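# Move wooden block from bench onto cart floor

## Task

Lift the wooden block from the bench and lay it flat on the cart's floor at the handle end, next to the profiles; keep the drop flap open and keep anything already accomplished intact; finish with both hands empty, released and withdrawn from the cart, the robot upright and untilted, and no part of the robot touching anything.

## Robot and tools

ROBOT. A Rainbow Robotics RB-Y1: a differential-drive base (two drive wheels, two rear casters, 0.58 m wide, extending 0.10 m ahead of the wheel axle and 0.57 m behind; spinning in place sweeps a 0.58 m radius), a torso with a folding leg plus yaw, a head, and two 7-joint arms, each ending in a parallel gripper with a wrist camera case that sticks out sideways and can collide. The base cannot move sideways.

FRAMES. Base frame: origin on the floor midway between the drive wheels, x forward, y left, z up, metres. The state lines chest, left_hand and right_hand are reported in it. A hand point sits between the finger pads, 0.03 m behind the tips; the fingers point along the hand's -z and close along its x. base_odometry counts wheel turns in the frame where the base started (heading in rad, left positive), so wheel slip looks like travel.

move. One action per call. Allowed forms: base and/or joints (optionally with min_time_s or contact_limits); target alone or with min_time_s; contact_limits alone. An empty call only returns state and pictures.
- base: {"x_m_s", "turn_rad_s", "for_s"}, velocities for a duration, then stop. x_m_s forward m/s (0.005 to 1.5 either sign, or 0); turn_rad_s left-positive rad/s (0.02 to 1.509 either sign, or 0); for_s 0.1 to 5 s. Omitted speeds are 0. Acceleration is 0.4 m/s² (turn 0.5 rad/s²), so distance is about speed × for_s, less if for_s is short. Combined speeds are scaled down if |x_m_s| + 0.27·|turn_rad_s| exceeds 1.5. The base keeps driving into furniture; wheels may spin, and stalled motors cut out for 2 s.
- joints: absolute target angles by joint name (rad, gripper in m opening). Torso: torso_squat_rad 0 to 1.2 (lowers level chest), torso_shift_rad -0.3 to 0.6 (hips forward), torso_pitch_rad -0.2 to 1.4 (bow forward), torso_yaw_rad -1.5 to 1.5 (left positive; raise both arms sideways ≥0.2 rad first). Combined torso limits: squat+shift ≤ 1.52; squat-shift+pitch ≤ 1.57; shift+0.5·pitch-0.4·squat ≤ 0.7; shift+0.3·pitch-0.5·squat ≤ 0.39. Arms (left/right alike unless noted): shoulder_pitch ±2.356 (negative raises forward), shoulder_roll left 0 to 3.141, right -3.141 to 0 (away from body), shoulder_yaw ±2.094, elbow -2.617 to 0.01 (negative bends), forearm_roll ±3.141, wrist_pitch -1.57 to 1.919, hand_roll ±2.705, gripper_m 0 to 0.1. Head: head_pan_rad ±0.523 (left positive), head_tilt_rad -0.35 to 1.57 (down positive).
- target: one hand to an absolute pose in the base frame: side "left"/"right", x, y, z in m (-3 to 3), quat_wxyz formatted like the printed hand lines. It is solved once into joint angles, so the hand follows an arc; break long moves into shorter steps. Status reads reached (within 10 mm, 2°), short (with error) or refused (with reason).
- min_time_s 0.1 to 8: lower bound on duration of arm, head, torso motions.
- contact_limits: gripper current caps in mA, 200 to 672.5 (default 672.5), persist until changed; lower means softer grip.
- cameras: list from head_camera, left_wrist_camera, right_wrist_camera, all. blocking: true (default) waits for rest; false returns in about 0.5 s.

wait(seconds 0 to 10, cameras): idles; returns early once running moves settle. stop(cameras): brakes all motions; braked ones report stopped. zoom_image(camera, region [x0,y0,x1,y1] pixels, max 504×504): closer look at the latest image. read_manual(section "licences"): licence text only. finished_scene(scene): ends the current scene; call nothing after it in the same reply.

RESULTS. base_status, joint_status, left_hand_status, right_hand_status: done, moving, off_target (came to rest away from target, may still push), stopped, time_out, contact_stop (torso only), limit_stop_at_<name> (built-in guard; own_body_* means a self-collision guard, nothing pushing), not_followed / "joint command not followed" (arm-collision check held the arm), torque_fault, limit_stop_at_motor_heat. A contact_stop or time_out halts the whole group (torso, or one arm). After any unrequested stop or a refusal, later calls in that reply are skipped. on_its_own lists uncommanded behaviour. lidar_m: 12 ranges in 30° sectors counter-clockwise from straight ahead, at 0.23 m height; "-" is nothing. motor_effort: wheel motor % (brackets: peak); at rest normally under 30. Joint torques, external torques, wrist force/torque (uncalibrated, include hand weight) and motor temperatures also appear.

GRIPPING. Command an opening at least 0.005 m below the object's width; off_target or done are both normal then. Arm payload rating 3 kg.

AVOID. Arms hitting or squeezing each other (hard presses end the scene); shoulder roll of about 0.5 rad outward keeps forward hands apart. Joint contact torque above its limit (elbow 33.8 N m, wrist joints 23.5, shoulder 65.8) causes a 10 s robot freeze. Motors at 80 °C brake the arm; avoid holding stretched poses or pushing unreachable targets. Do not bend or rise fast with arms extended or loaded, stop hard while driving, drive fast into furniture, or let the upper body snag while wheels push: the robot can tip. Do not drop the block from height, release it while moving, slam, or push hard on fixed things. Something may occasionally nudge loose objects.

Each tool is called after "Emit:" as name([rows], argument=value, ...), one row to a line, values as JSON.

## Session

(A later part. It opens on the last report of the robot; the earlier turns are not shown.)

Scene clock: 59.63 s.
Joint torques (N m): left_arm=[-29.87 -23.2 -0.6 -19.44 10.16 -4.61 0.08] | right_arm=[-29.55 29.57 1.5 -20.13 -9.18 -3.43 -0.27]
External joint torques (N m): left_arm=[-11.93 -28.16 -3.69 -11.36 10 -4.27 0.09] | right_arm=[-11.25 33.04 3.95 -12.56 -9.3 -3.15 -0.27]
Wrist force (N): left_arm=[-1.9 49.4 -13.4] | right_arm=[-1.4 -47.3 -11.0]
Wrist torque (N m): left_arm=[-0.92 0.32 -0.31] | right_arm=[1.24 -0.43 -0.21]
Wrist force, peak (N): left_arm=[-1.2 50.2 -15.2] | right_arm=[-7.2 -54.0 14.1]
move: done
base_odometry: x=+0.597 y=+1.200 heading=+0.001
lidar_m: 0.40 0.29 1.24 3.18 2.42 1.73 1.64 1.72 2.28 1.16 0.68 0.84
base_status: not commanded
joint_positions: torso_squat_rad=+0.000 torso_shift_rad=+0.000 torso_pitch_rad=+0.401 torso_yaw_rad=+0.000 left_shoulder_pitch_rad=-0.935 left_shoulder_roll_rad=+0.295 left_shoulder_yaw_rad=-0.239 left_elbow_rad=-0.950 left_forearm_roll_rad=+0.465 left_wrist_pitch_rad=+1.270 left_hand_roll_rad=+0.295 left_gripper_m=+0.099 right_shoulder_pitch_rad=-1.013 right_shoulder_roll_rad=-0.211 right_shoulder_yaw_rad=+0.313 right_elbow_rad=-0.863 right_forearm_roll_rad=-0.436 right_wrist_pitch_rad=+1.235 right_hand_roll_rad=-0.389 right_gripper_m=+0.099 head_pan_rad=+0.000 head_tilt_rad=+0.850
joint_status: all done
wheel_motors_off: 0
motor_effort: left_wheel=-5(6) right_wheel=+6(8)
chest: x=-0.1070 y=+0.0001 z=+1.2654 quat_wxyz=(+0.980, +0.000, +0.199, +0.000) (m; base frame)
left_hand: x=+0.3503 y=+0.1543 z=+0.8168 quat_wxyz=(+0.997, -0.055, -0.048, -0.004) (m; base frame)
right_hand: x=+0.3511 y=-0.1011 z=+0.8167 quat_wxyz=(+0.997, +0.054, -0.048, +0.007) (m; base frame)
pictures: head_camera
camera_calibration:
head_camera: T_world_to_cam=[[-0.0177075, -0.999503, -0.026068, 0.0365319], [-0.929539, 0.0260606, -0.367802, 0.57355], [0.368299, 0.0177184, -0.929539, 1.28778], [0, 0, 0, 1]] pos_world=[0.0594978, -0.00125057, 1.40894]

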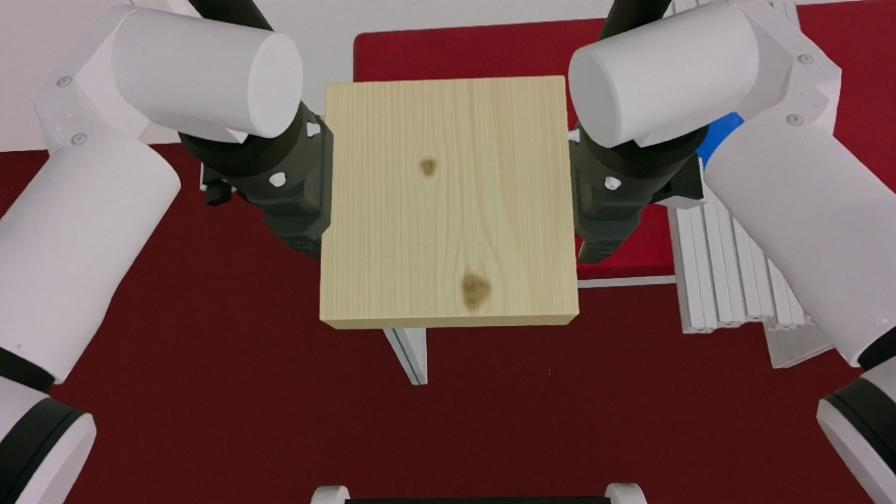

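Emit:
move(base={"x_m_s":-0.3,"for_s":2.0})

Emit:
move(base={"turn_rad_s":-0.6,"for_s":2.605}, cameras=["head_camera"])

Emit:
move(base={"x_m_s":0.4,"for_s":3.95})

Emit:
move(base={"turn_rad_s":0.6,"for_s":2.69}, joints={"head_tilt_rad":0.45}, cameras=["head_camera"])

Scene clock: 66.40 s.
Joint torques (N m): left_arm=[-31.11 -22.6 0 -19.98 10.18 -4.6 0.28] | right_arm=[-31.49 28.81 0.75 -20.61 -8.97 -3.54 -0.09]
External joint torques (N m): left_arm=[-13.17 -27.56 -3.09 -11.9 10.01 -4.26 0.29] | right_arm=[-13.2 32.27 3.21 -13.04 -9.09 -3.25 -0.1]
Wrist force (N): left_arm=[-1.7 50.4 -14.1] | right_arm=[-1.0 -47.6 -11.3]
Wrist torque (N m): left_arm=[-1.02 0.39 -0.38] | right_arm=[1.24 -0.43 -0.21]
Wrist force, peak (N): left_arm=[-1.6 50.9 -14.3] | right_arm=[-0.8 -48.0 -10.8]
move: done
base_odometry: x=-0.003 y=+1.200 heading=+0.000
lidar_m: 0.90 1.53 2.04 4.40 1.53 1.10 1.05 1.10 1.48 3.65 1.33 1.10
base_status: done (sent for 2 of 2 s)
joint_positions: torso_squat_rad=+0.000 torso_shift_rad=+0.000 torso_pitch_rad=+0.401 torso_yaw_rad=+0.000 left_shoulder_pitch_rad=-0.934 left_shoulder_roll_rad=+0.295 left_shoulder_yaw_rad=-0.239 left_elbow_rad=-0.950 left_forearm_roll_rad=+0.465 left_wrist_pitch_rad=+1.270 left_hand_roll_rad=+0.295 left_gripper_m=+0.099 right_shoulder_pitch_rad=-1.012 right_shoulder_roll_rad=-0.211 right_shoulder_yaw_rad=+0.313 right_elbow_rad=-0.863 right_forearm_roll_rad=-0.436 right_wrist_pitch_rad=+1.235 right_hand_roll_rad=-0.389 right_gripper_m=+0.099 head_pan_rad=+0.000 head_tilt_rad=+0.850
joint_status: not commanded
wheel_motors_off: 0
motor_effort: left_wheel=-13(25) right_wheel=+14(49)
chest: x=-0.1071 y=+0.0001 z=+1.2654 quat_wxyz=(+0.980, +0.000, +0.199, +0.000) (m; base frame)
left_hand: x=+0.3500 y=+0.1544 z=+0.8167 quat_wxyz=(+0.997, -0.055, -0.047, -0.004) (m; base frame)
right_hand: x=+0.3508 y=-0.1010 z=+0.8166 quat_wxyz=(+0.997, +0.054, -0.048, +0.007) (m; base frame)
pictures: none

Scene clock: 70.53 s.
Joint torques (N m): left_arm=[-31.37 -22.92 -0.02 -19.89 10.16 -4.64 0.24] | right_arm=[-31.53 28.71 1.11 -20.43 -9.01 -3.39 -0.19]
External joint torques (N m): left_arm=[-13.43 -27.88 -3.11 -11.8 10 -4.3 0.25] | right_arm=[-13.24 32.18 3.57 -12.86 -9.14 -3.1 -0.2]
Wrist force (N): left_arm=[-1.9 50.2 -13.7] | right_arm=[-1.1 -47.2 -11.0]
Wrist torque (N m): left_arm=[-0.99 0.41 -0.34] | right_arm=[1.23 -0.43 -0.21]
Wrist force, peak (N): left_arm=[-2.4 50.9 -14.7] | right_arm=[-1.6 -48.2 -11.3]
move: done
base_odometry: x=-0.003 y=+1.200 heading=-1.560
lidar_m: 3.68 1.34 1.10 0.89 1.54 2.03 4.40 1.56 1.12 1.06 1.07 1.46
base_status: done (sent for 2.6 of 2.6 s)
joint_positions: torso_squat_rad=+0.000 torso_shift_rad=+0.000 torso_pitch_rad=+0.401 torso_yaw_rad=+0.000 left_shoulder_pitch_rad=-0.934 left_shoulder_roll_rad=+0.295 left_shoulder_yaw_rad=-0.239 left_elbow_rad=-0.950 left_forearm_roll_rad=+0.465 left_wrist_pitch_rad=+1.270 left_hand_roll_rad=+0.295 left_gripper_m=+0.099 right_shoulder_pitch_rad=-1.012 right_shoulder_roll_rad=-0.211 right_shoulder_yaw_rad=+0.313 right_elbow_rad=-0.863 right_forearm_roll_rad=-0.436 right_wrist_pitch_rad=+1.235 right_hand_roll_rad=-0.390 right_gripper_m=+0.099 head_pan_rad=+0.000 head_tilt_rad=+0.850
joint_status: not commanded
wheel_motors_off: 0
motor_effort: left_wheel=+16(47) right_wheel=+0(47)
chest: x=-0.1071 y=+0.0001 z=+1.2654 quat_wxyz=(+0.980, +0.000, +0.199, +0.000) (m; base frame)
left_hand: x=+0.3500 y=+0.1544 z=+0.8167 quat_wxyz=(+0.997, -0.055, -0.047, -0.004) (m; base frame)
right_hand: x=+0.3508 y=-0.1010 z=+0.8166 quat_wxyz=(+0.997, +0.054, -0.048, +0.007) (m; base frame)
pictures: head_camera
camera_calibration:
head_camera: T_world_to_cam=[[-0.0176693, -0.999502, -0.0261616, 0.0366622], [-0.929505, 0.0260613, -0.367886, 0.573611], [0.368385, 0.0178171, -0.929503, 1.28785], [0, 0, 0, 1]] pos_world=[0.0593977, -0.00125082, 1.40904]

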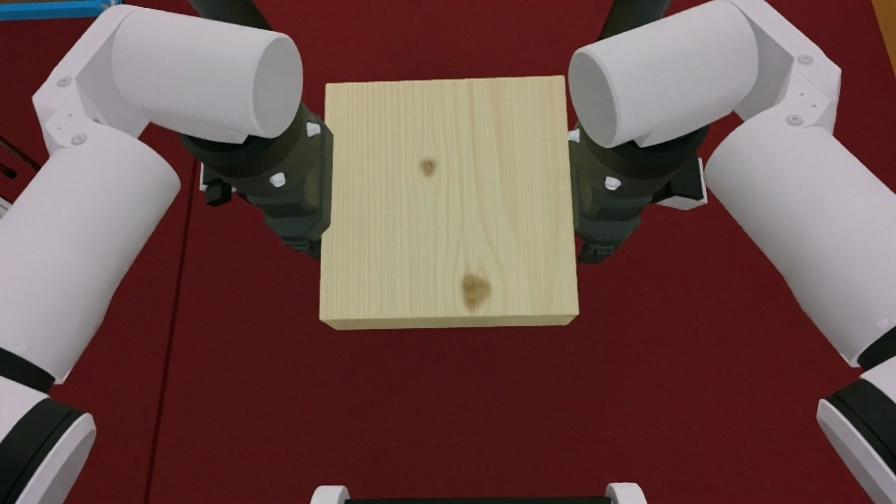

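Scene clock: 75.80 s.
Joint torques (N m): left_arm=[-31.08 -22.91 -0.03 -20.07 10.19 -4.63 0.35] | right_arm=[-31.69 28.58 0.94 -20.85 -8.93 -3.29 -0.12]
External joint torques (N m): left_arm=[-13.15 -27.86 -3.12 -11.98 10.03 -4.29 0.36] | right_arm=[-13.4 32.05 3.39 -13.29 -9.05 -3 -0.13]
Wrist force (N): left_arm=[-1.6 50.3 -13.0] | right_arm=[-1.2 -47.4 -10.4]
Wrist torque (N m): left_arm=[-0.96 0.45 -0.34] | right_arm=[1.23 -0.44 -0.29]
Wrist force, peak (N): left_arm=[-0.8 51.1 -14.2] | right_arm=[-0.1 -48.2 -11.9]
move: done
base_odometry: x=+0.014 y=-0.387 heading=-1.559
lidar_m: 3.47 2.31 0.82 0.77 0.80 1.33 4.51 1.50 1.05 1.00 1.02 1.39
base_status: done (sent for 3.97 of 3.97 s)
joint_positions: torso_squat_rad=+0.000 torso_shift_rad=+0.000 torso_pitch_rad=+0.401 torso_yaw_rad=+0.000 left_shoulder_pitch_rad=-0.935 left_shoulder_roll_rad=+0.295 left_shoulder_yaw_rad=-0.239 left_elbow_rad=-0.950 left_forearm_roll_rad=+0.465 left_wrist_pitch_rad=+1.270 left_hand_roll_rad=+0.295 left_gripper_m=+0.099 right_shoulder_pitch_rad=-1.012 right_shoulder_roll_rad=-0.211 right_shoulder_yaw_rad=+0.313 right_elbow_rad=-0.863 right_forearm_roll_rad=-0.436 right_wrist_pitch_rad=+1.235 right_hand_roll_rad=-0.390 right_gripper_m=+0.099 head_pan_rad=+0.000 head_tilt_rad=+0.850
joint_status: not commanded
wheel_motors_off: 0
motor_effort: left_wheel=+1(47) right_wheel=-3(38)
chest: x=-0.1070 y=+0.0001 z=+1.2654 quat_wxyz=(+0.980, +0.000, +0.199, +0.000) (m; base frame)
left_hand: x=+0.3501 y=+0.1544 z=+0.8166 quat_wxyz=(+0.997, -0.055, -0.047, -0.004) (m; base frame)
right_hand: x=+0.3508 y=-0.1010 z=+0.8165 quat_wxyz=(+0.997, +0.054, -0.048, +0.007) (m; base frame)
pictures: none

Scene clock: 80.03 s.
Joint torques (N m): left_arm=[-30.83 -22.91 -0.31 -20.12 10.33 -4.49 0.2] | right_arm=[-31.48 28.6 1.23 -20.66 -8.96 -3.33 -0.05]
External joint torques (N m): left_arm=[-12.89 -27.87 -3.4 -12.04 10.17 -4.16 0.21] | right_arm=[-13.19 32.07 3.69 -13.1 -9.08 -3.05 -0.06]
Wrist force (N): left_arm=[-2.5 50.5 -13.6] | right_arm=[-0.9 -47.7 -10.7]
Wrist torque (N m): left_arm=[-1.02 0.34 -0.35] | right_arm=[1.25 -0.41 -0.28]
Wrist force, peak (N): left_arm=[-1.8 51.1 -14.2] | right_arm=[-1.5 -48.3 -11.2]
move: done
base_odometry: x=+0.014 y=-0.387 heading=+0.060
lidar_m: 0.78 0.81 1.91 3.58 1.38 1.02 0.99 1.05 1.48 4.37 1.08 0.81
base_status: done (sent for 2.7 of 2.7 s)
joint_positions: torso_squat_rad=+0.000 torso_shift_rad=+0.000 torso_pitch_rad=+0.401 torso_yaw_rad=+0.000 left_shoulder_pitch_rad=-0.935 left_shoulder_roll_rad=+0.295 left_shoulder_yaw_rad=-0.239 left_elbow_rad=-0.950 left_forearm_roll_rad=+0.465 left_wrist_pitch_rad=+1.270 left_hand_roll_rad=+0.295 left_gripper_m=+0.099 right_shoulder_pitch_rad=-1.012 right_shoulder_roll_rad=-0.211 right_shoulder_yaw_rad=+0.313 right_elbow_rad=-0.863 right_forearm_roll_rad=-0.436 right_wrist_pitch_rad=+1.235 right_hand_roll_rad=-0.390 right_gripper_m=+0.099 head_pan_rad=+0.000 head_tilt_rad=+0.450
joint_status: all done
wheel_motors_off: 0
motor_effort: left_wheel=+0(41) right_wheel=+18(34)
chest: x=-0.1070 y=+0.0001 z=+1.2654 quat_wxyz=(+0.980, +0.000, +0.199, +0.000) (m; base frame)
left_hand: x=+0.3501 y=+0.1544 z=+0.8167 quat_wxyz=(+0.997, -0.055, -0.047, -0.004) (m; base frame)
right_hand: x=+0.3508 y=-0.1010 z=+0.8166 quat_wxyz=(+0.997, +0.054, -0.048, +0.007) (m; base frame)
pictures: head_camera
camera_calibration:
head_camera: T_world_to_cam=[[-0.00601748, -0.999504, -0.0309079, 0.0436983], [-0.712952, 0.0259612, -0.700732, 1.05517], [0.701187, 0.0178192, -0.712755, 0.978402], [0, 0, 0, 1]] pos_world=[0.0665063, -0.00115112, 1.4381]

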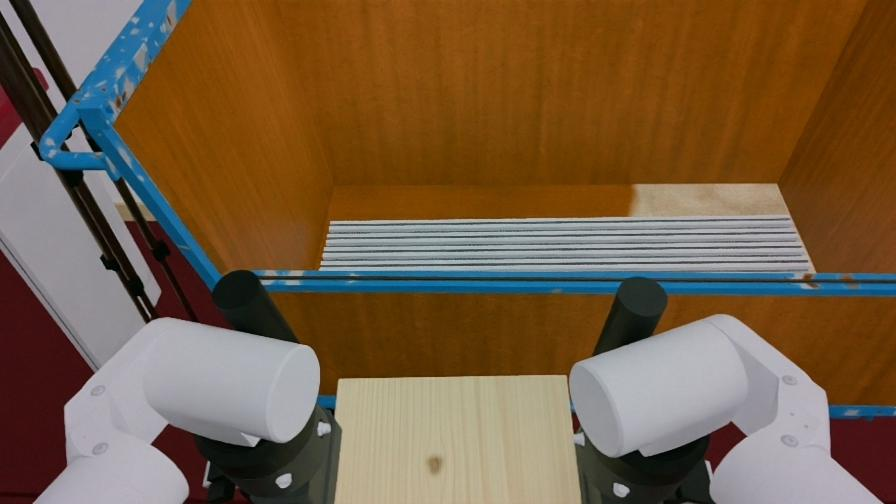

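Emit:
move(base={"turn_rad_s":-0.15,"for_s":0.8})

Emit:
move(base={"x_m_s":0.25,"for_s":1.6})

Emit:
move(base={"turn_rad_s":0.15,"for_s":0.5}, joints={"head_tilt_rad":0.65}, cameras=["all"])

Scene clock: 86.53 s.
Joint torques (N m): left_arm=[-30.94 -22.75 -0.04 -20.07 10.15 -4.69 0.19] | right_arm=[-31.15 28.82 0.92 -20.67 -8.97 -3.33 -0.1]
External joint torques (N m): left_arm=[-13 -27.71 -3.13 -11.99 9.99 -4.35 0.2] | right_arm=[-12.86 32.28 3.37 -13.1 -9.09 -3.04 -0.1]
Wrist force (N): left_arm=[-1.7 50.2 -14.3] | right_arm=[-1.0 -47.2 -11.6]
Wrist torque (N m): left_arm=[-0.96 0.43 -0.30] | right_arm=[1.20 -0.40 -0.28]
Wrist force, peak (N): left_arm=[-2.4 51.4 -13.7] | right_arm=[-1.0 -48.3 -10.8]
move: done
base_odometry: x=+0.014 y=-0.387 heading=-0.060
lidar_m: 0.78 0.78 1.30 4.57 1.57 1.05 0.99 1.03 1.32 2.93 2.45 0.83
base_status: done (sent for 0.8 of 0.8 s)
joint_positions: torso_squat_rad=+0.000 torso_shift_rad=+0.000 torso_pitch_rad=+0.401 torso_yaw_rad=+0.000 left_shoulder_pitch_rad=-0.935 left_shoulder_roll_rad=+0.295 left_shoulder_yaw_rad=-0.239 left_elbow_rad=-0.950 left_forearm_roll_rad=+0.465 left_wrist_pitch_rad=+1.270 left_hand_roll_rad=+0.295 left_gripper_m=+0.099 right_shoulder_pitch_rad=-1.012 right_shoulder_roll_rad=-0.211 right_shoulder_yaw_rad=+0.313 right_elbow_rad=-0.863 right_forearm_roll_rad=-0.436 right_wrist_pitch_rad=+1.235 right_hand_roll_rad=-0.390 right_gripper_m=+0.099 head_pan_rad=+0.000 head_tilt_rad=+0.450
joint_status: not commanded
wheel_motors_off: 0
motor_effort: left_wheel=+0(13) right_wheel=-16(30)
chest: x=-0.1070 y=+0.0001 z=+1.2654 quat_wxyz=(+0.980, +0.000, +0.199, +0.000) (m; base frame)
left_hand: x=+0.3501 y=+0.1544 z=+0.8167 quat_wxyz=(+0.997, -0.055, -0.047, -0.004) (m; base frame)
right_hand: x=+0.3508 y=-0.1010 z=+0.8166 quat_wxyz=(+0.997, +0.054, -0.048, +0.007) (m; base frame)
pictures: none

Scene clock: 89.10 s.
Joint torques (N m): left_arm=[-31.25 -22.93 0.22 -20.06 10.29 -4.56 0.34] | right_arm=[-31.45 28.47 0.8 -20.66 -8.88 -3.51 -0.06]
External joint torques (N m): left_arm=[-13.31 -27.89 -2.86 -11.98 10.13 -4.23 0.34] | right_arm=[-13.16 31.94 3.25 -13.1 -9.01 -3.22 -0.07]
Wrist force (N): left_arm=[-2.1 51.0 -13.5] | right_arm=[-0.7 -47.8 -11.0]
Wrist torque (N m): left_arm=[-1.07 0.41 -0.35] | right_arm=[1.28 -0.39 -0.29]
Wrist force, peak (N): left_arm=[-1.4 51.4 -15.2] | right_arm=[-1.2 -48.3 -11.3]
move: done
base_odometry: x=+0.413 y=-0.410 heading=-0.058
lidar_m: 0.37 0.38 0.50 1.78 2.21 1.49 1.40 1.43 1.82 4.11 0.59 0.41
base_status: done (sent for 1.6 of 1.6 s)
joint_positions: torso_squat_rad=+0.000 torso_shift_rad=+0.000 torso_pitch_rad=+0.401 torso_yaw_rad=+0.000 left_shoulder_pitch_rad=-0.935 left_shoulder_roll_rad=+0.295 left_shoulder_yaw_rad=-0.239 left_elbow_rad=-0.950 left_forearm_roll_rad=+0.465 left_wrist_pitch_rad=+1.270 left_hand_roll_rad=+0.295 left_gripper_m=+0.099 right_shoulder_pitch_rad=-1.012 right_shoulder_roll_rad=-0.211 right_shoulder_yaw_rad=+0.313 right_elbow_rad=-0.863 right_forearm_roll_rad=-0.436 right_wrist_pitch_rad=+1.235 right_hand_roll_rad=-0.390 right_gripper_m=+0.099 head_pan_rad=+0.000 head_tilt_rad=+0.450
joint_status: not commanded
wheel_motors_off: 0
motor_effort: left_wheel=+17(54) right_wheel=-19(34)
chest: x=-0.1070 y=+0.0001 z=+1.2654 quat_wxyz=(+0.980, +0.000, +0.199, +0.000) (m; base frame)
left_hand: x=+0.3501 y=+0.1544 z=+0.8166 quat_wxyz=(+0.997, -0.055, -0.047, -0.004) (m; base frame)
right_hand: x=+0.3508 y=-0.1010 z=+0.8165 quat_wxyz=(+0.997, +0.054, -0.048, +0.007) (m; base frame)
pictures: none

Scene clock: 90.27 s.
Joint torques (N m): left_arm=[-30.94 -23.15 0.14 -20.19 10.21 -4.67 0.31] | right_arm=[-31.41 28.68 0.92 -20.98 -8.95 -3.32 -0.13]
External joint torques (N m): left_arm=[-13 -28.11 -2.95 -12.1 10.04 -4.34 0.31] | right_arm=[-13.12 32.14 3.37 -13.41 -9.07 -3.03 -0.14]
Wrist force (N): left_arm=[-2.1 50.8 -13.4] | right_arm=[-1.3 -47.3 -11.5]
Wrist torque (N m): left_arm=[-1.02 0.42 -0.37] | right_arm=[1.21 -0.44 -0.25]
Wrist force, peak (N): left_arm=[-2.1 50.9 -13.7] | right_arm=[-1.3 -48.4 -11.0]
move: done
base_odometry: x=+0.414 y=-0.410 heading=+0.016
lidar_m: 0.38 0.39 0.53 4.32 2.03 1.45 1.39 1.45 1.97 4.90 0.56 0.39
base_status: done (sent for 0.5 of 0.5 s)
joint_positions: torso_squat_rad=+0.000 torso_shift_rad=+0.000 torso_pitch_rad=+0.401 torso_yaw_rad=+0.000 left_shoulder_pitch_rad=-0.935 left_shoulder_roll_rad=+0.295 left_shoulder_yaw_rad=-0.239 left_elbow_rad=-0.950 left_forearm_roll_rad=+0.465 left_wrist_pitch_rad=+1.270 left_hand_roll_rad=+0.295 left_gripper_m=+0.099 right_shoulder_pitch_rad=-1.012 right_shoulder_roll_rad=-0.211 right_shoulder_yaw_rad=+0.313 right_elbow_rad=-0.863 right_forearm_roll_rad=-0.436 right_wrist_pitch_rad=+1.235 right_hand_roll_rad=-0.390 right_gripper_m=+0.099 head_pan_rad=+0.000 head_tilt_rad=+0.650
joint_status: all done
wheel_motors_off: 0
motor_effort: left_wheel=-20(33) right_wheel=+4(31)
chest: x=-0.1070 y=+0.0001 z=+1.2654 quat_wxyz=(+0.980, +0.000, +0.199, +0.000) (m; base frame)
left_hand: x=+0.3501 y=+0.1544 z=+0.8166 quat_wxyz=(+0.997, -0.055, -0.047, -0.004) (m; base frame)
right_hand: x=+0.3508 y=-0.1010 z=+0.8165 quat_wxyz=(+0.997, +0.054, -0.048, +0.007) (m; base frame)
pictures: head_camera, left_wrist_camera, right_wrist_camera
camera_calibration:
head_camera: T_world_to_cam=[[-0.0120353, -0.999504, -0.0290981, 0.0410367], [-0.837938, 0.0259604, -0.545148, 0.829858], [0.545633, 0.0178214, -0.837835, 1.15726], [0, 0, 0, 1]] pos_world=[0.0644249, -0.00115113, 1.42318]
left_wrist_camera: T_world_to_cam=[[0.996269, 0.0225218, 0.0833078, -0.420804], [-0.0275101, -0.832099, 0.553944, -0.285163], [0.0817961, -0.55417, -0.828375, 0.805897], [0, 0, 0, 1]] pos_world=[0.34547, 0.218797, 0.860606]
right_wrist_camera: T_world_to_cam=[[-0.99149, -0.0355015, -0.125251, 0.445217], [-0.103261, 0.800358, 0.590563, -0.338104], [0.0792794, 0.598471, -0.797212, 0.755774], [0, 0, 0, 1]] pos_world=[0.346598, -0.165898, 0.857947]

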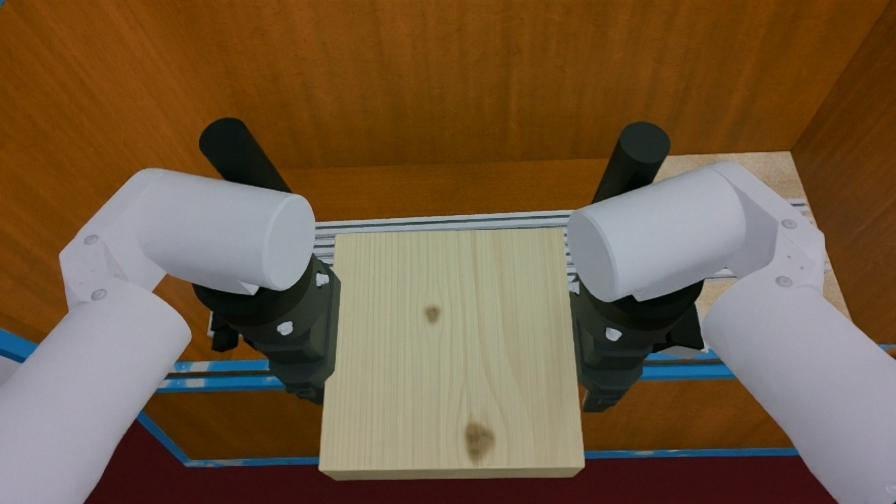

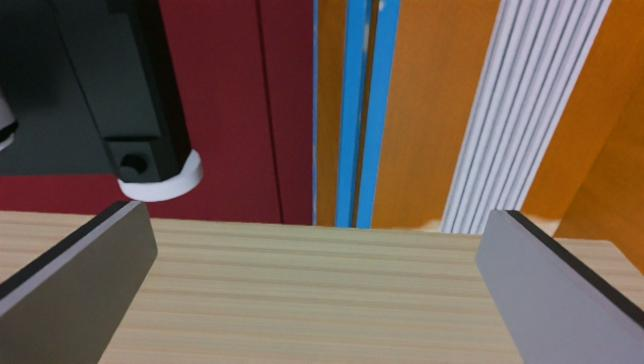

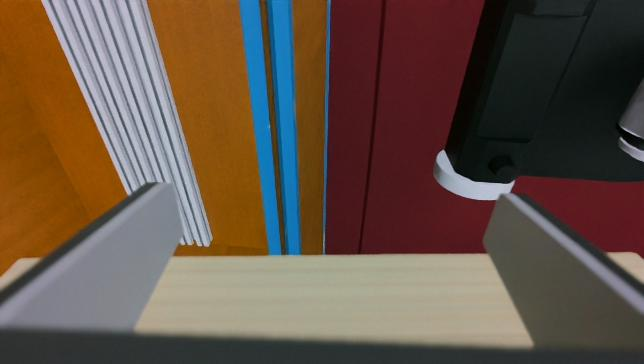

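Emit:
move(base={"x_m_s":0.1,"for_s":1.1})

Emit:
move(joints={"torso_squat_rad":0.4,"torso_shift_rad":0.2,"torso_pitch_rad":0.5,"head_tilt_rad":0.75}, min_time_s=3, cameras=["all"])

Scene clock: 103.47 s.
Joint torques (N m): left_arm=[-31.18 -23.05 0.05 -20.28 10.24 -4.6 0.38] | right_arm=[-31.15 28.66 1.12 -20.7 -8.99 -3.33 -0.02]
External joint torques (N m): left_arm=[-13.25 -28.01 -3.04 -12.19 10.07 -4.26 0.38] | right_arm=[-12.86 32.13 3.57 -13.14 -9.11 -3.05 -0.03]
Wrist force (N): left_arm=[-1.9 50.6 -13.5] | right_arm=[-1.2 -47.5 -11.3]
Wrist torque (N m): left_arm=[-0.99 0.38 -0.31] | right_arm=[1.27 -0.43 -0.25]
Wrist force, peak (N): left_arm=[-1.8 51.5 -14.4] | right_arm=[-1.5 -48.1 -10.8]
move: done
base_odometry: x=+0.524 y=-0.408 heading=+0.016
lidar_m: 0.26 0.28 0.38 1.74 2.16 1.56 1.50 1.57 2.13 4.43 0.39 0.27
base_status: done (sent for 1.1 of 1.1 s)
joint_positions: torso_squat_rad=+0.000 torso_shift_rad=+0.000 torso_pitch_rad=+0.401 torso_yaw_rad=+0.000 left_shoulder_pitch_rad=-0.935 left_shoulder_roll_rad=+0.295 left_shoulder_yaw_rad=-0.239 left_elbow_rad=-0.950 left_forearm_roll_rad=+0.465 left_wrist_pitch_rad=+1.270 left_hand_roll_rad=+0.295 left_gripper_m=+0.099 right_shoulder_pitch_rad=-1.012 right_shoulder_roll_rad=-0.211 right_shoulder_yaw_rad=+0.313 right_elbow_rad=-0.863 right_forearm_roll_rad=-0.436 right_wrist_pitch_rad=+1.235 right_hand_roll_rad=-0.390 right_gripper_m=+0.099 head_pan_rad=+0.000 head_tilt_rad=+0.650
joint_status: not commanded
wheel_motors_off: 0
motor_effort: left_wheel=+3(38) right_wheel=-6(36)
chest: x=-0.1069 y=+0.0001 z=+1.2654 quat_wxyz=(+0.980, +0.000, +0.199, +0.000) (m; base frame)
left_hand: x=+0.3501 y=+0.1544 z=+0.8166 quat_wxyz=(+0.997, -0.055, -0.047, -0.004) (m; base frame)
right_hand: x=+0.3508 y=-0.1010 z=+0.8165 quat_wxyz=(+0.997, +0.054, -0.048, +0.007) (m; base frame)
pictures: none

Scene clock: 106.77 s.
Joint torques (N m): left_arm=[-29.26 -23.47 0.2 -19.75 10.26 -4.32 0.26] | right_arm=[-29.49 29.04 1.22 -20.49 -9.1 -2.99 -0.12]
External joint torques (N m): left_arm=[-13.23 -27.85 -2.55 -12.02 10.05 -4.18 0.27] | right_arm=[-13.01 31.8 3.35 -13.25 -9.14 -2.88 -0.12]
Wrist force (N): left_arm=[-0.3 51.1 -13.3] | right_arm=[0.2 -47.8 -10.6]
Wrist torque (N m): left_arm=[-1.02 0.45 -0.38] | right_arm=[1.26 -0.45 -0.25]
Wrist force, peak (N): left_arm=[-1.1 51.2 -14.3] | right_arm=[1.1 -48.3 -10.8]
move: done
base_odometry: x=+0.524 y=-0.408 heading=+0.016
lidar_m: 0.26 0.28 0.38 1.74 2.17 1.56 1.50 1.57 2.13 4.43 0.39 0.28
base_status: not commanded
joint_positions: torso_squat_rad=+0.400 torso_shift_rad=+0.200 torso_pitch_rad=+0.501 torso_yaw_rad=+0.000 left_shoulder_pitch_rad=-0.935 left_shoulder_roll_rad=+0.295 left_shoulder_yaw_rad=-0.239 left_elbow_rad=-0.950 left_forearm_roll_rad=+0.465 left_wrist_pitch_rad=+1.270 left_hand_roll_rad=+0.295 left_gripper_m=+0.099 right_shoulder_pitch_rad=-1.012 right_shoulder_roll_rad=-0.211 right_shoulder_yaw_rad=+0.313 right_elbow_rad=-0.863 right_forearm_roll_rad=-0.436 right_wrist_pitch_rad=+1.235 right_hand_roll_rad=-0.390 right_gripper_m=+0.099 head_pan_rad=+0.000 head_tilt_rad=+0.750
joint_status: all done
wheel_motors_off: 0
motor_effort: left_wheel=+3(6) right_wheel=-3(6)
chest: x=+0.0489 y=+0.0001 z=+1.1838 quat_wxyz=(+0.969, +0.000, +0.248, +0.000) (m; base frame)
left_hand: x=+0.4589 y=+0.1544 z=+0.6917 quat_wxyz=(+0.998, -0.055, +0.003, -0.002) (m; base frame)
right_hand: x=+0.4597 y=-0.1010 z=+0.6915 quat_wxyz=(+0.998, +0.055, +0.002, +0.005) (m; base frame)
pictures: head_camera, left_wrist_camera, right_wrist_camera
camera_calibration:
head_camera: T_world_to_cam=[[-0.0176693, -0.999502, -0.0261616, 0.0373042], [-0.929505, 0.0260613, -0.367886, 0.700459], [0.368385, 0.0178171, -0.929503, 1.13833], [0, 0, 0, 1]] pos_world=[0.232398, -0.00125082, 1.31674]
left_wrist_camera: T_world_to_cam=[[0.999609, 0.0224662, -0.0166428, -0.451301], [0.0279238, -0.832107, 0.553911, -0.238451], [-0.00140432, -0.554159, -0.83241, 0.734401], [0, 0, 0, 1]] pos_world=[0.458815, 0.218697, 0.735892]
right_wrist_camera: T_world_to_cam=[[-0.999038, -0.0355042, -0.0257511, 0.472195], [-0.0438553, 0.800379, 0.597888, -0.285402], [-0.00061692, 0.598442, -0.801166, 0.686939], [0, 0, 0, 1]] pos_world=[0.459648, -0.165899, 0.73315]

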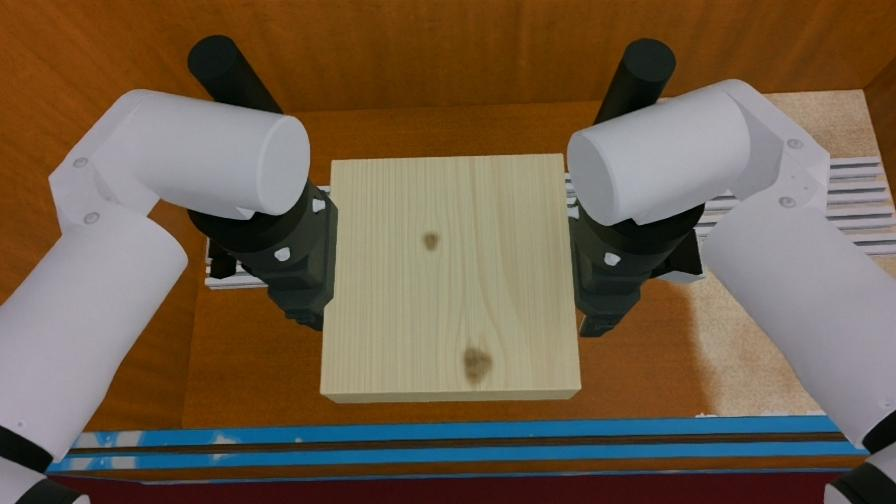

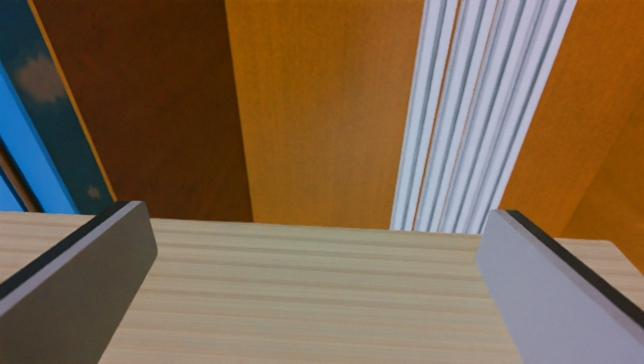

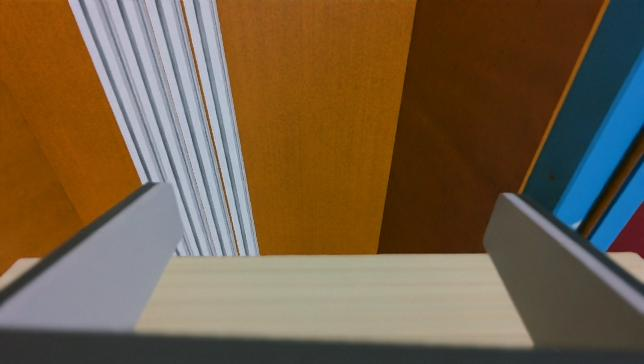

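Emit:
move(base={"x_m_s":0.04,"for_s":0.35})

Emit:
move(joints={"torso_squat_rad":0.65,"torso_shift_rad":0.26,"head_tilt_rad":0.95}, min_time_s=2.5, cameras=["all"])

Scene clock: 116.70 s.
Joint torques (N m): left_arm=[-28.88 -23.59 -0.2 -19.91 10.37 -4.1 0.26] | right_arm=[-28.94 29.2 1.46 -20.15 -9 -2.97 -0.1]
External joint torques (N m): left_arm=[-12.85 -27.97 -2.94 -12.18 10.15 -3.96 0.26] | right_arm=[-12.45 31.96 3.59 -12.92 -9.05 -2.86 -0.1]
Motor temperatures (°C): left_arm=[33 29 31 39 38 33 37] | right_arm=[36 33 31 35 39 37 34]
Wrist force (N): left_arm=[-0.6 50.5 -14.3] | right_arm=[0.5 -47.5 -11.1]
Wrist torque (N m): left_arm=[-0.96 0.37 -0.37] | right_arm=[1.27 -0.39 -0.29]
Wrist force, peak (N): left_arm=[-0.4 51.4 -14.1] | right_arm=[0.6 -48.5 -10.9]
move: done
base_odometry: x=+0.538 y=-0.408 heading=+0.016
lidar_m: 0.24 0.26 0.34 1.74 2.20 1.58 1.52 1.59 2.14 4.37 0.37 0.26
base_status: done (sent for 0.37 of 0.37 s)
joint_positions: torso_squat_rad=+0.400 torso_shift_rad=+0.200 torso_pitch_rad=+0.501 torso_yaw_rad=+0.000 left_shoulder_pitch_rad=-0.935 left_shoulder_roll_rad=+0.295 left_shoulder_yaw_rad=-0.239 left_elbow_rad=-0.950 left_forearm_roll_rad=+0.465 left_wrist_pitch_rad=+1.270 left_hand_roll_rad=+0.295 left_gripper_m=+0.099 right_shoulder_pitch_rad=-1.012 right_shoulder_roll_rad=-0.211 right_shoulder_yaw_rad=+0.313 right_elbow_rad=-0.863 right_forearm_roll_rad=-0.436 right_wrist_pitch_rad=+1.235 right_hand_roll_rad=-0.390 right_gripper_m=+0.099 head_pan_rad=+0.000 head_tilt_rad=+0.750
joint_status: not commanded
wheel_motors_off: 0
motor_effort: left_wheel=-2(25) right_wheel=+3(21)
chest: x=+0.0489 y=+0.0001 z=+1.1838 quat_wxyz=(+0.969, +0.000, +0.248, +0.000) (m; base frame)
left_hand: x=+0.4590 y=+0.1544 z=+0.6917 quat_wxyz=(+0.998, -0.055, +0.002, -0.002) (m; base frame)
right_hand: x=+0.4597 y=-0.1010 z=+0.6915 quat_wxyz=(+0.998, +0.055, +0.002, +0.005) (m; base frame)
pictures: none

Scene clock: 119.50 s.
Joint torques (N m): left_arm=[-28.92 -23.25 -0.13 -19.86 10.45 -4.27 0.31] | right_arm=[-29.11 29.13 1.2 -20.24 -9.11 -3.05 -0.1]
External joint torques (N m): left_arm=[-12.89 -27.63 -2.88 -12.13 10.24 -4.12 0.31] | right_arm=[-12.63 31.89 3.33 -13 -9.15 -2.94 -0.1]
Wrist force (N): left_arm=[-0.3 49.8 -14.2] | right_arm=[0.8 -47.8 -10.7]
Wrist torque (N m): left_arm=[-0.92 0.39 -0.38] | right_arm=[1.27 -0.37 -0.30]
Wrist force, peak (N): left_arm=[-0.4 51.2 -14.5] | right_arm=[1.0 -48.0 -12.2]
move: done
base_odometry: x=+0.538 y=-0.408 heading=+0.016
lidar_m: 0.24 0.26 0.36 1.74 2.19 1.59 1.51 1.58 2.15 4.36 0.37 0.26
base_status: not commanded
joint_positions: torso_squat_rad=+0.650 torso_shift_rad=+0.260 torso_pitch_rad=+0.501 torso_yaw_rad=+0.000 left_shoulder_pitch_rad=-0.935 left_shoulder_roll_rad=+0.295 left_shoulder_yaw_rad=-0.239 left_elbow_rad=-0.950 left_forearm_roll_rad=+0.465 left_wrist_pitch_rad=+1.270 left_hand_roll_rad=+0.295 left_gripper_m=+0.099 right_shoulder_pitch_rad=-1.012 right_shoulder_roll_rad=-0.211 right_shoulder_yaw_rad=+0.313 right_elbow_rad=-0.863 right_forearm_roll_rad=-0.436 right_wrist_pitch_rad=+1.235 right_hand_roll_rad=-0.390 right_gripper_m=+0.099 head_pan_rad=+0.000 head_tilt_rad=+0.950
joint_status: all done
wheel_motors_off: 0
motor_effort: left_wheel=-3(3) right_wheel=+2(5)
chest: x=+0.0640 y=+0.0001 z=+1.0905 quat_wxyz=(+0.969, +0.000, +0.248, +0.000) (m; base frame)
left_hand: x=+0.4741 y=+0.1544 z=+0.5984 quat_wxyz=(+0.998, -0.055, +0.002, -0.002) (m; base frame)
right_hand: x=+0.4748 y=-0.1010 z=+0.5982 quat_wxyz=(+0.998, +0.055, +0.002, +0.005) (m; base frame)
pictures: head_camera, left_wrist_camera, right_wrist_camera
camera_calibration:
head_camera: T_world_to_cam=[[-0.0225124, -0.999502, -0.0221329, 0.0309395], [-0.984041, 0.026062, -0.176023, 0.449091], [0.176512, 0.017817, -0.984137, 1.14894], [0, 0, 0, 1]] pos_world=[0.239818, -0.00125081, 1.21045]
left_wrist_camera: T_world_to_cam=[[0.999615, 0.0224135, -0.016365, -0.468117], [0.0277261, -0.832109, 0.553919, -0.187159], [-0.00120222, -0.554159, -0.83241, 0.656746], [0, 0, 0, 1]] pos_world=[0.473915, 0.218697, 0.642692]
right_wrist_camera: T_world_to_cam=[[-0.999029, -0.0355463, -0.0260373, 0.485151], [-0.0440603, 0.800294, 0.597986, -0.228932], [-0.000418656, 0.598553, -0.801083, 0.61207], [0, 0, 0, 1]] pos_world=[0.474849, -0.165898, 0.639849]

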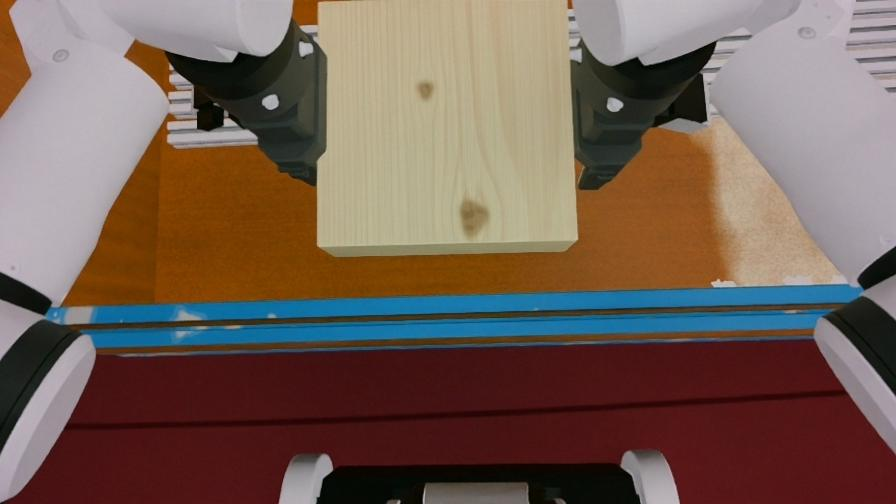

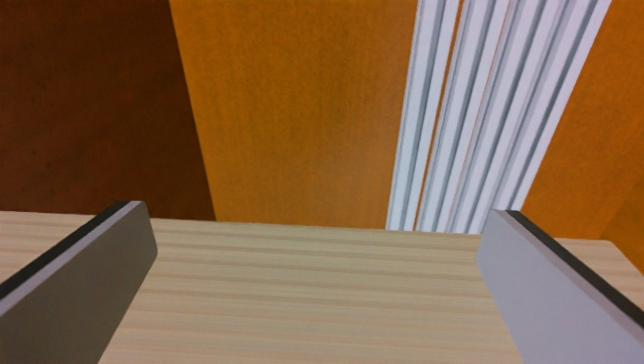

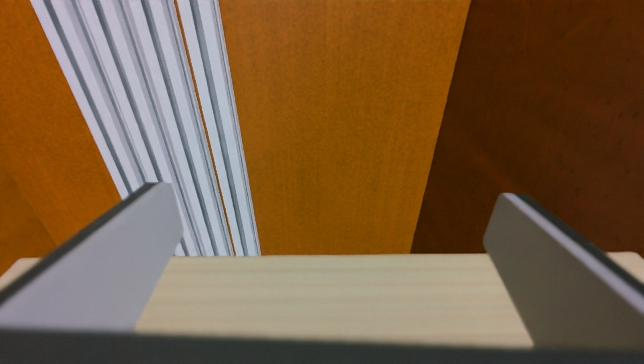

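Emit:
move(joints={"torso_squat_rad":0.95,"torso_shift_rad":0.35,"head_tilt_rad":0.85}, min_time_s=3, cameras=["all"])

Scene clock: 127.60 s.
Joint torques (N m): left_arm=[-28.74 -23.39 0.02 -19.82 10.41 -4.28 0.31] | right_arm=[-29.23 29.26 1.01 -20.38 -8.95 -2.9 -0.22]
External joint torques (N m): left_arm=[-12.71 -27.77 -2.73 -12.08 10.2 -4.13 0.31] | right_arm=[-12.74 32.02 3.13 -13.15 -9 -2.79 -0.22]
Wrist force (N): left_arm=[-0.7 51.5 -14.4] | right_arm=[0.9 -47.6 -10.8]
Wrist torque (N m): left_arm=[-1.08 0.34 -0.36] | right_arm=[1.27 -0.35 -0.29]
Wrist force, peak (N): left_arm=[-0.8 51.6 -14.2] | right_arm=[1.1 -48.1 -11.3]
move: done
base_odometry: x=+0.538 y=-0.408 heading=+0.016
lidar_m: 0.25 0.26 0.38 1.74 2.19 1.58 1.51 1.59 2.15 4.37 0.37 0.27
base_status: not commanded
joint_positions: torso_squat_rad=+0.950 torso_shift_rad=+0.350 torso_pitch_rad=+0.501 torso_yaw_rad=+0.000 left_shoulder_pitch_rad=-0.935 left_shoulder_roll_rad=+0.295 left_shoulder_yaw_rad=-0.239 left_elbow_rad=-0.950 left_forearm_roll_rad=+0.465 left_wrist_pitch_rad=+1.270 left_hand_roll_rad=+0.295 left_gripper_m=+0.099 right_shoulder_pitch_rad=-1.012 right_shoulder_roll_rad=-0.211 right_shoulder_yaw_rad=+0.313 right_elbow_rad=-0.863 right_forearm_roll_rad=-0.436 right_wrist_pitch_rad=+1.235 right_hand_roll_rad=-0.390 right_gripper_m=+0.099 head_pan_rad=+0.000 head_tilt_rad=+0.850
joint_status: all done
wheel_motors_off: 0
motor_effort: left_wheel=-1(3) right_wheel=+2(6)
chest: x=+0.0603 y=+0.0001 z=+0.9344 quat_wxyz=(+0.969, +0.000, +0.248, +0.000) (m; base frame)
left_hand: x=+0.4704 y=+0.1543 z=+0.4424 quat_wxyz=(+0.998, -0.055, +0.002, -0.002) (m; base frame)
right_hand: x=+0.4712 y=-0.1010 z=+0.4422 quat_wxyz=(+0.998, +0.055, +0.002, +0.005) (m; base frame)
pictures: head_camera, left_wrist_camera, right_wrist_camera
camera_calibration:
head_camera: T_world_to_cam=[[-0.0201885, -0.999502, -0.0242704, 0.0293436], [-0.961564, 0.0260596, -0.273341, 0.520973], [0.273838, 0.0178192, -0.961611, 0.954221], [0, 0, 0, 1]] pos_world=[0.24024, -0.00125083, 1.06071]
left_wrist_camera: T_world_to_cam=[[0.999615, 0.0224135, -0.016365, -0.467072], [0.0277261, -0.832109, 0.553919, -0.100592], [-0.00120222, -0.554159, -0.83241, 0.526802], [0, 0, 0, 1]] pos_world=[0.470315, 0.218697, 0.486592]
right_wrist_camera: T_world_to_cam=[[-0.999029, -0.0355463, -0.0260373, 0.477393], [-0.0440603, 0.800294, 0.597986, -0.135809], [-0.000418656, 0.598553, -0.801083, 0.487099], [0, 0, 0, 1]] pos_world=[0.471149, -0.165898, 0.483849]

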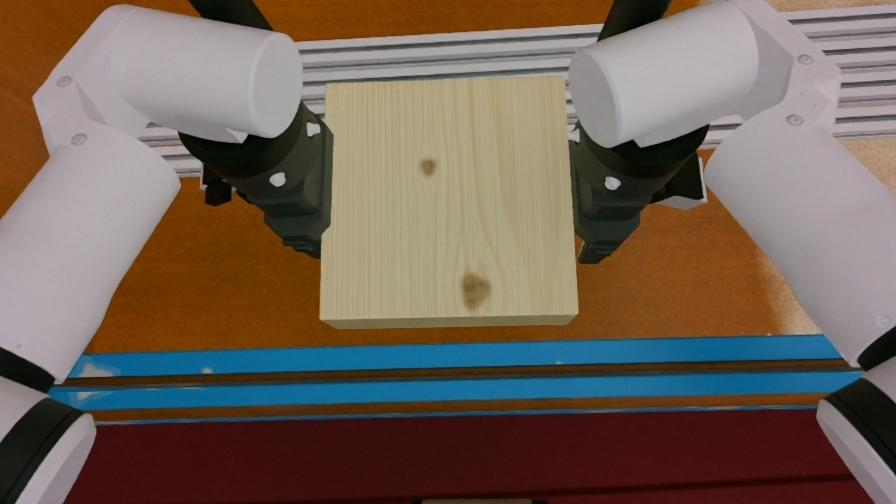

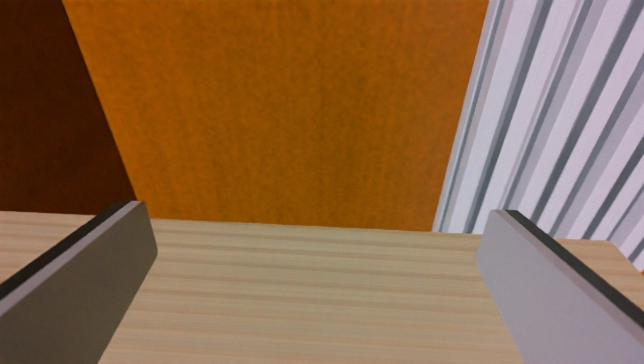

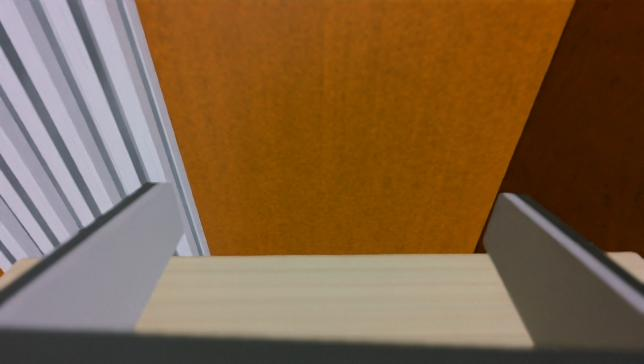

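Emit:
move(joints={"torso_squat_rad":1.12,"torso_shift_rad":0.395}, min_time_s=3, cameras=["all"])

Scene clock: 136.10 s.
Joint torques (N m): left_arm=[-14.03 -29.7 -3.53 -15.64 10.98 -3.5 -0.55] | right_arm=[-9.06 35.68 2.46 -15.6 -9.3 -4.05 0.2]
External joint torques (N m): left_arm=[2.35 -34.2 -6.34 -7.83 10.77 -3.32 -0.55] | right_arm=[7.77 38.59 4.65 -8.29 -9.36 -3.91 0.2]
Wrist force (N): left_arm=[2.3 52.4 -14.4] | right_arm=[-2.6 -49.2 -10.8]
Wrist torque (N m): left_arm=[-1.09 0.21 0.41] | right_arm=[1.28 -0.22 -0.32]
Wrist force, peak (N): left_arm=[4.3 58.2 -12.5] | right_arm=[-3.3 -55.1 -9.7]
move: contact_stop
base_odometry: x=+0.538 y=-0.408 heading=+0.016
lidar_m: 0.24 0.26 0.35 1.75 2.20 1.58 1.52 1.59 2.14 4.37 0.39 0.26
base_status: not commanded
joint_positions: torso_squat_rad=+1.112 torso_shift_rad=+0.388 torso_pitch_rad=+0.488 torso_yaw_rad=+0.000 left_shoulder_pitch_rad=-0.939 left_shoulder_roll_rad=+0.296 left_shoulder_yaw_rad=-0.238 left_elbow_rad=-0.951 left_forearm_roll_rad=+0.465 left_wrist_pitch_rad=+1.269 left_hand_roll_rad=+0.295 left_gripper_m=+0.099 right_shoulder_pitch_rad=-1.017 right_shoulder_roll_rad=-0.213 right_shoulder_yaw_rad=+0.313 right_elbow_rad=-0.864 right_forearm_roll_rad=-0.436 right_wrist_pitch_rad=+1.236 right_hand_roll_rad=-0.390 right_gripper_m=+0.099 head_pan_rad=+0.000 head_tilt_rad=+0.850
joint_status: torso_squat_rad contact_stop (moved +0.162 of +0.170); torso_shift_rad contact_stop (moved +0.038 of +0.045)
wheel_motors_off: 0
motor_effort: left_wheel=-7(19) right_wheel=-7(22)
chest: x=+0.0345 y=+0.0001 z=+0.8411 quat_wxyz=(+0.970, +0.000, +0.242, +0.000) (m; base frame)
left_hand: x=+0.4536 y=+0.1544 z=+0.3561 quat_wxyz=(+0.998, -0.055, -0.007, -0.002) (m; base frame)
right_hand: x=+0.4548 y=-0.1009 z=+0.3564 quat_wxyz=(+0.998, +0.055, -0.008, +0.006) (m; base frame)
pictures: head_camera, left_wrist_camera, right_wrist_camera
camera_calibration:
head_camera: T_world_to_cam=[[-0.0199291, -0.999505, -0.0243354, 0.0266886], [-0.957966, 0.0260568, -0.285695, 0.480931], [0.286187, 0.0176189, -0.958012, 0.868059], [0, 0, 0, 1]] pos_world=[0.21282, -0.00115033, 0.96966]
left_wrist_camera: T_world_to_cam=[[0.999744, 0.0225416, 0.00193447, -0.458215], [0.0176888, -0.83209, 0.554358, -0.047899], [0.0141058, -0.554182, -0.832276, 0.448092], [0, 0, 0, 1]] pos_world=[0.452625, 0.218797, 0.400375]
right_wrist_camera: T_world_to_cam=[[-0.998329, -0.0363379, -0.0449288, 0.465135], [-0.0559937, 0.800414, 0.596827, -0.0794569], [0.0142742, 0.598345, -0.801111, 0.411639], [0, 0, 0, 1]] pos_world=[0.454033, -0.165802, 0.398088]

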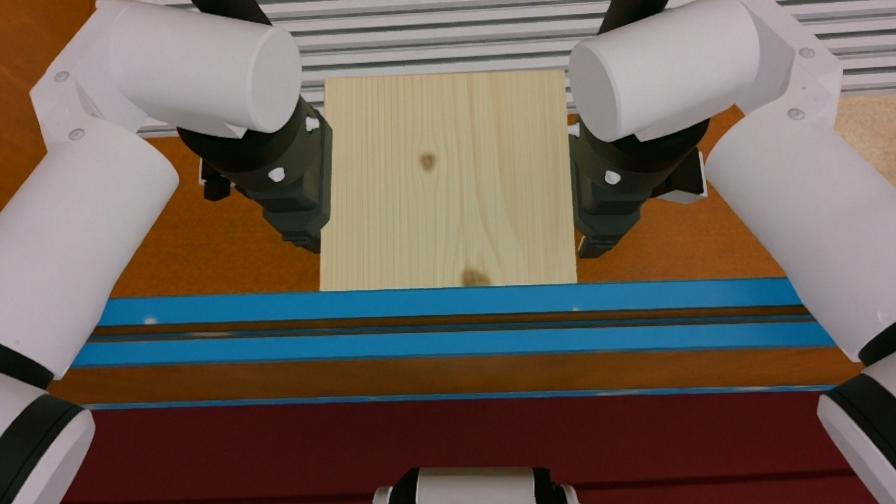

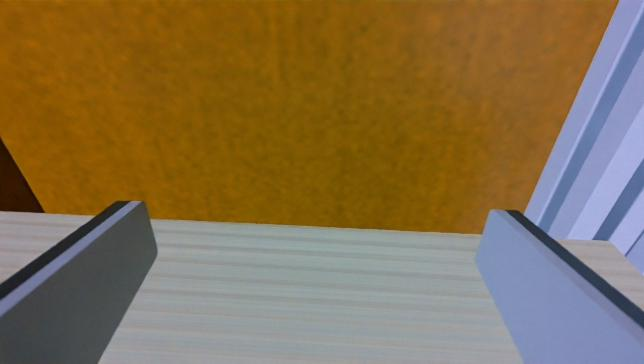

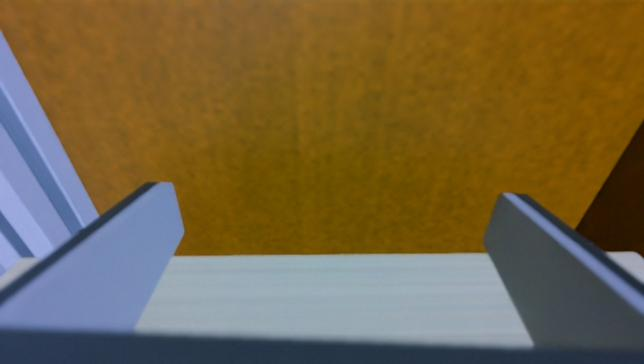

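Emit:
move(joints={"torso_squat_rad":1.05,"torso_shift_rad":0.35,"torso_pitch_rad":0.5}, min_time_s=1.5)

Emit:
move(base={"x_m_s":0.06,"for_s":0.5}, cameras=["head_camera"])

Emit:
move(target={"side":"left","x":0.439,"y":0.148,"z":0.372,"quat_wxyz":[0.998,-0.06,0,-0.004]}, min_time_s=0.8)

Scene clock: 154.60 s.
Joint torques (N m): left_arm=[-27.91 -24.34 -1 -18.85 10.63 -3.81 0.23] | right_arm=[-27.71 30.72 1.8 -19.5 -9.1 -3.21 0.17]
External joint torques (N m): left_arm=[-11.87 -28.72 -3.74 -11.12 10.42 -3.66 0.23] | right_arm=[-11.22 33.48 3.93 -12.26 -9.14 -3.1 0.16]
Wrist force (N): left_arm=[-0.6 50.1 -14.6] | right_arm=[0.6 -46.6 -11.4]
Wrist torque (N m): left_arm=[-1.00 0.28 -0.42] | right_arm=[1.17 -0.26 -0.21]
Wrist force, peak (N): left_arm=[2.1 53.2 -14.3] | right_arm=[-2.4 -50.2 -10.7]
move: done
base_odometry: x=+0.538 y=-0.408 heading=+0.016
lidar_m: 0.25 0.26 0.35 1.73 2.21 1.59 1.51 1.58 2.13 4.37 0.38 0.26
base_status: not commanded
joint_positions: torso_squat_rad=+1.050 torso_shift_rad=+0.350 torso_pitch_rad=+0.501 torso_yaw_rad=+0.000 left_shoulder_pitch_rad=-0.935 left_shoulder_roll_rad=+0.295 left_shoulder_yaw_rad=-0.239 left_elbow_rad=-0.950 left_forearm_roll_rad=+0.465 left_wrist_pitch_rad=+1.270 left_hand_roll_rad=+0.295 left_gripper_m=+0.099 right_shoulder_pitch_rad=-1.013 right_shoulder_roll_rad=-0.211 right_shoulder_yaw_rad=+0.313 right_elbow_rad=-0.864 right_forearm_roll_rad=-0.436 right_wrist_pitch_rad=+1.235 right_hand_roll_rad=-0.390 right_gripper_m=+0.099 head_pan_rad=+0.000 head_tilt_rad=+0.850
joint_status: all done
wheel_motors_off: 0
motor_effort: left_wheel=-1(8) right_wheel=+0(8)
chest: x=+0.0401 y=+0.0001 z=+0.8791 quat_wxyz=(+0.969, +0.000, +0.248, +0.000) (m; base frame)
left_hand: x=+0.4505 y=+0.1543 z=+0.3871 quat_wxyz=(+0.998, -0.055, +0.002, -0.002) (m; base frame)
right_hand: x=+0.4512 y=-0.1011 z=+0.3870 quat_wxyz=(+0.998, +0.055, +0.002, +0.005) (m; base frame)
pictures: none

Scene clock: 155.53 s.
Joint torques (N m): left_arm=[-28.64 -23.55 -0.54 -19.1 10.55 -3.9 0.27] | right_arm=[-28.07 29.92 1.29 -19.86 -9.06 -3.01 0.24]
External joint torques (N m): left_arm=[-12.61 -27.93 -3.28 -11.36 10.34 -3.75 0.27] | right_arm=[-11.58 32.68 3.42 -12.63 -9.1 -2.9 0.24]
Wrist force (N): left_arm=[0.4 49.6 -14.3] | right_arm=[0.9 -47.4 -10.7]
Wrist torque (N m): left_arm=[-0.96 0.34 -0.40] | right_arm=[1.25 -0.22 -0.22]
Wrist force, peak (N): left_arm=[0.7 50.6 -14.8] | right_arm=[1.4 -47.8 -10.6]
move: done
base_odometry: x=+0.568 y=-0.407 heading=+0.016
lidar_m: 0.21 0.23 0.31 1.74 2.24 1.60 1.54 1.62 2.17 4.25 0.35 0.23
base_status: done (sent for 0.5 of 0.5 s)
joint_positions: torso_squat_rad=+1.050 torso_shift_rad=+0.350 torso_pitch_rad=+0.501 torso_yaw_rad=+0.000 left_shoulder_pitch_rad=-0.935 left_shoulder_roll_rad=+0.295 left_shoulder_yaw_rad=-0.239 left_elbow_rad=-0.950 left_forearm_roll_rad=+0.465 left_wrist_pitch_rad=+1.270 left_hand_roll_rad=+0.295 left_gripper_m=+0.099 right_shoulder_pitch_rad=-1.012 right_shoulder_roll_rad=-0.211 right_shoulder_yaw_rad=+0.313 right_elbow_rad=-0.863 right_forearm_roll_rad=-0.436 right_wrist_pitch_rad=+1.235 right_hand_roll_rad=-0.390 right_gripper_m=+0.099 head_pan_rad=+0.000 head_tilt_rad=+0.850
joint_status: not commanded
wheel_motors_off: 0
motor_effort: left_wheel=+0(24) right_wheel=-1(22)
chest: x=+0.0401 y=+0.0001 z=+0.8791 quat_wxyz=(+0.969, +0.000, +0.248, +0.000) (m; base frame)
left_hand: x=+0.4503 y=+0.1543 z=+0.3870 quat_wxyz=(+0.998, -0.055, +0.002, -0.002) (m; base frame)
right_hand: x=+0.4511 y=-0.1011 z=+0.3869 quat_wxyz=(+0.998, +0.055, +0.002, +0.005) (m; base frame)
pictures: head_camera
camera_calibration:
head_camera: T_world_to_cam=[[-0.0202462, -0.999505, -0.0240716, 0.0274066], [-0.961623, 0.0260569, -0.273136, 0.48631], [0.273628, 0.0176178, -0.961674, 0.906563], [0, 0, 0, 1]] pos_world=[0.22014, -0.00125033, 1.00531]

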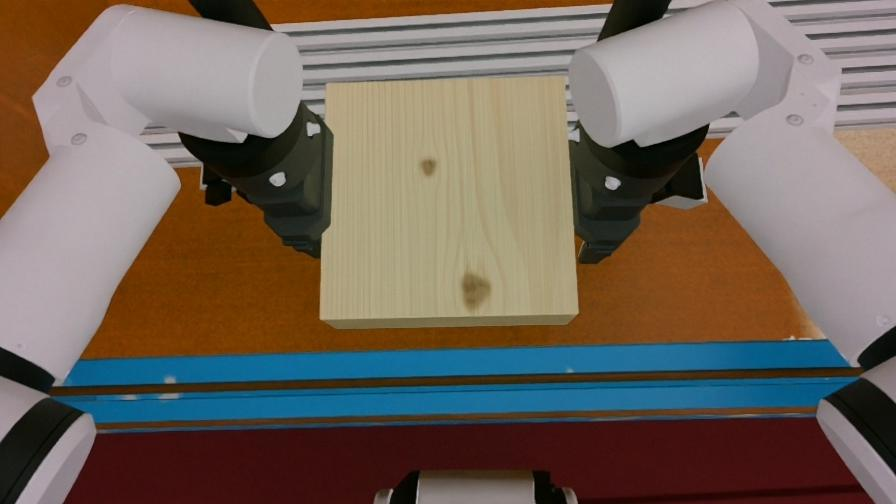

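Scene clock: 156.67 s.
Joint torques (N m): left_arm=[-21.77 -26.46 -6.19 -16.03 8.96 -1.5 -3.02] | right_arm=[-32.73 25.87 -1.12 -21.9 -7.74 -4.82 0.53]
External joint torques (N m): left_arm=[-6.34 -30.53 -8.78 -8.42 8.75 -1.34 -3.02] | right_arm=[-16.27 28.61 1.01 -14.67 -7.78 -4.71 0.53]
Wrist force (N): left_arm=[10.7 48.3 -5.7] | right_arm=[-7.1 -44.8 -10.6]
Wrist torque (N m): left_arm=[-1.33 0.40 2.87] | right_arm=[1.16 0.10 -0.96]
Wrist force, peak (N): left_arm=[18.1 48.6 -15.2] | right_arm=[-16.6 -46.1 -10.6]
move: done
base_odometry: x=+0.568 y=-0.407 heading=+0.016
lidar_m: 0.22 0.23 0.30 1.74 2.24 1.61 1.55 1.62 2.18 4.27 0.33 0.23
base_status: not commanded
joint_positions: torso_squat_rad=+1.050 torso_shift_rad=+0.350 torso_pitch_rad=+0.501 torso_yaw_rad=+0.000 left_shoulder_pitch_rad=-0.906 left_shoulder_roll_rad=+0.282 left_shoulder_yaw_rad=-0.246 left_elbow_rad=-0.930 left_forearm_roll_rad=+0.455 left_wrist_pitch_rad=+1.218 left_hand_roll_rad=+0.290 left_gripper_m=+0.099 right_shoulder_pitch_rad=-1.011 right_shoulder_roll_rad=-0.210 right_shoulder_yaw_rad=+0.314 right_elbow_rad=-0.863 right_forearm_roll_rad=-0.437 right_wrist_pitch_rad=+1.236 right_hand_roll_rad=-0.390 right_gripper_m=+0.099 head_pan_rad=+0.000 head_tilt_rad=+0.850
joint_status: all done
wheel_motors_off: 0
motor_effort: left_wheel=-1(5) right_wheel=+0(3)
chest: x=+0.0401 y=+0.0001 z=+0.8791 quat_wxyz=(+0.969, +0.000, +0.248, +0.000) (m; base frame)
left_hand: x=+0.4393 y=+0.1542 z=+0.3715 quat_wxyz=(+0.998, -0.056, +0.000, -0.001) (m; base frame)
left_hand_status: reached (checked arc, planned for 0.8 s): 6 mm and 0.6 deg off.
right_hand: x=+0.4500 y=-0.1007 z=+0.3864 quat_wxyz=(+0.998, +0.055, +0.003, +0.005) (m; base frame)
pictures: none


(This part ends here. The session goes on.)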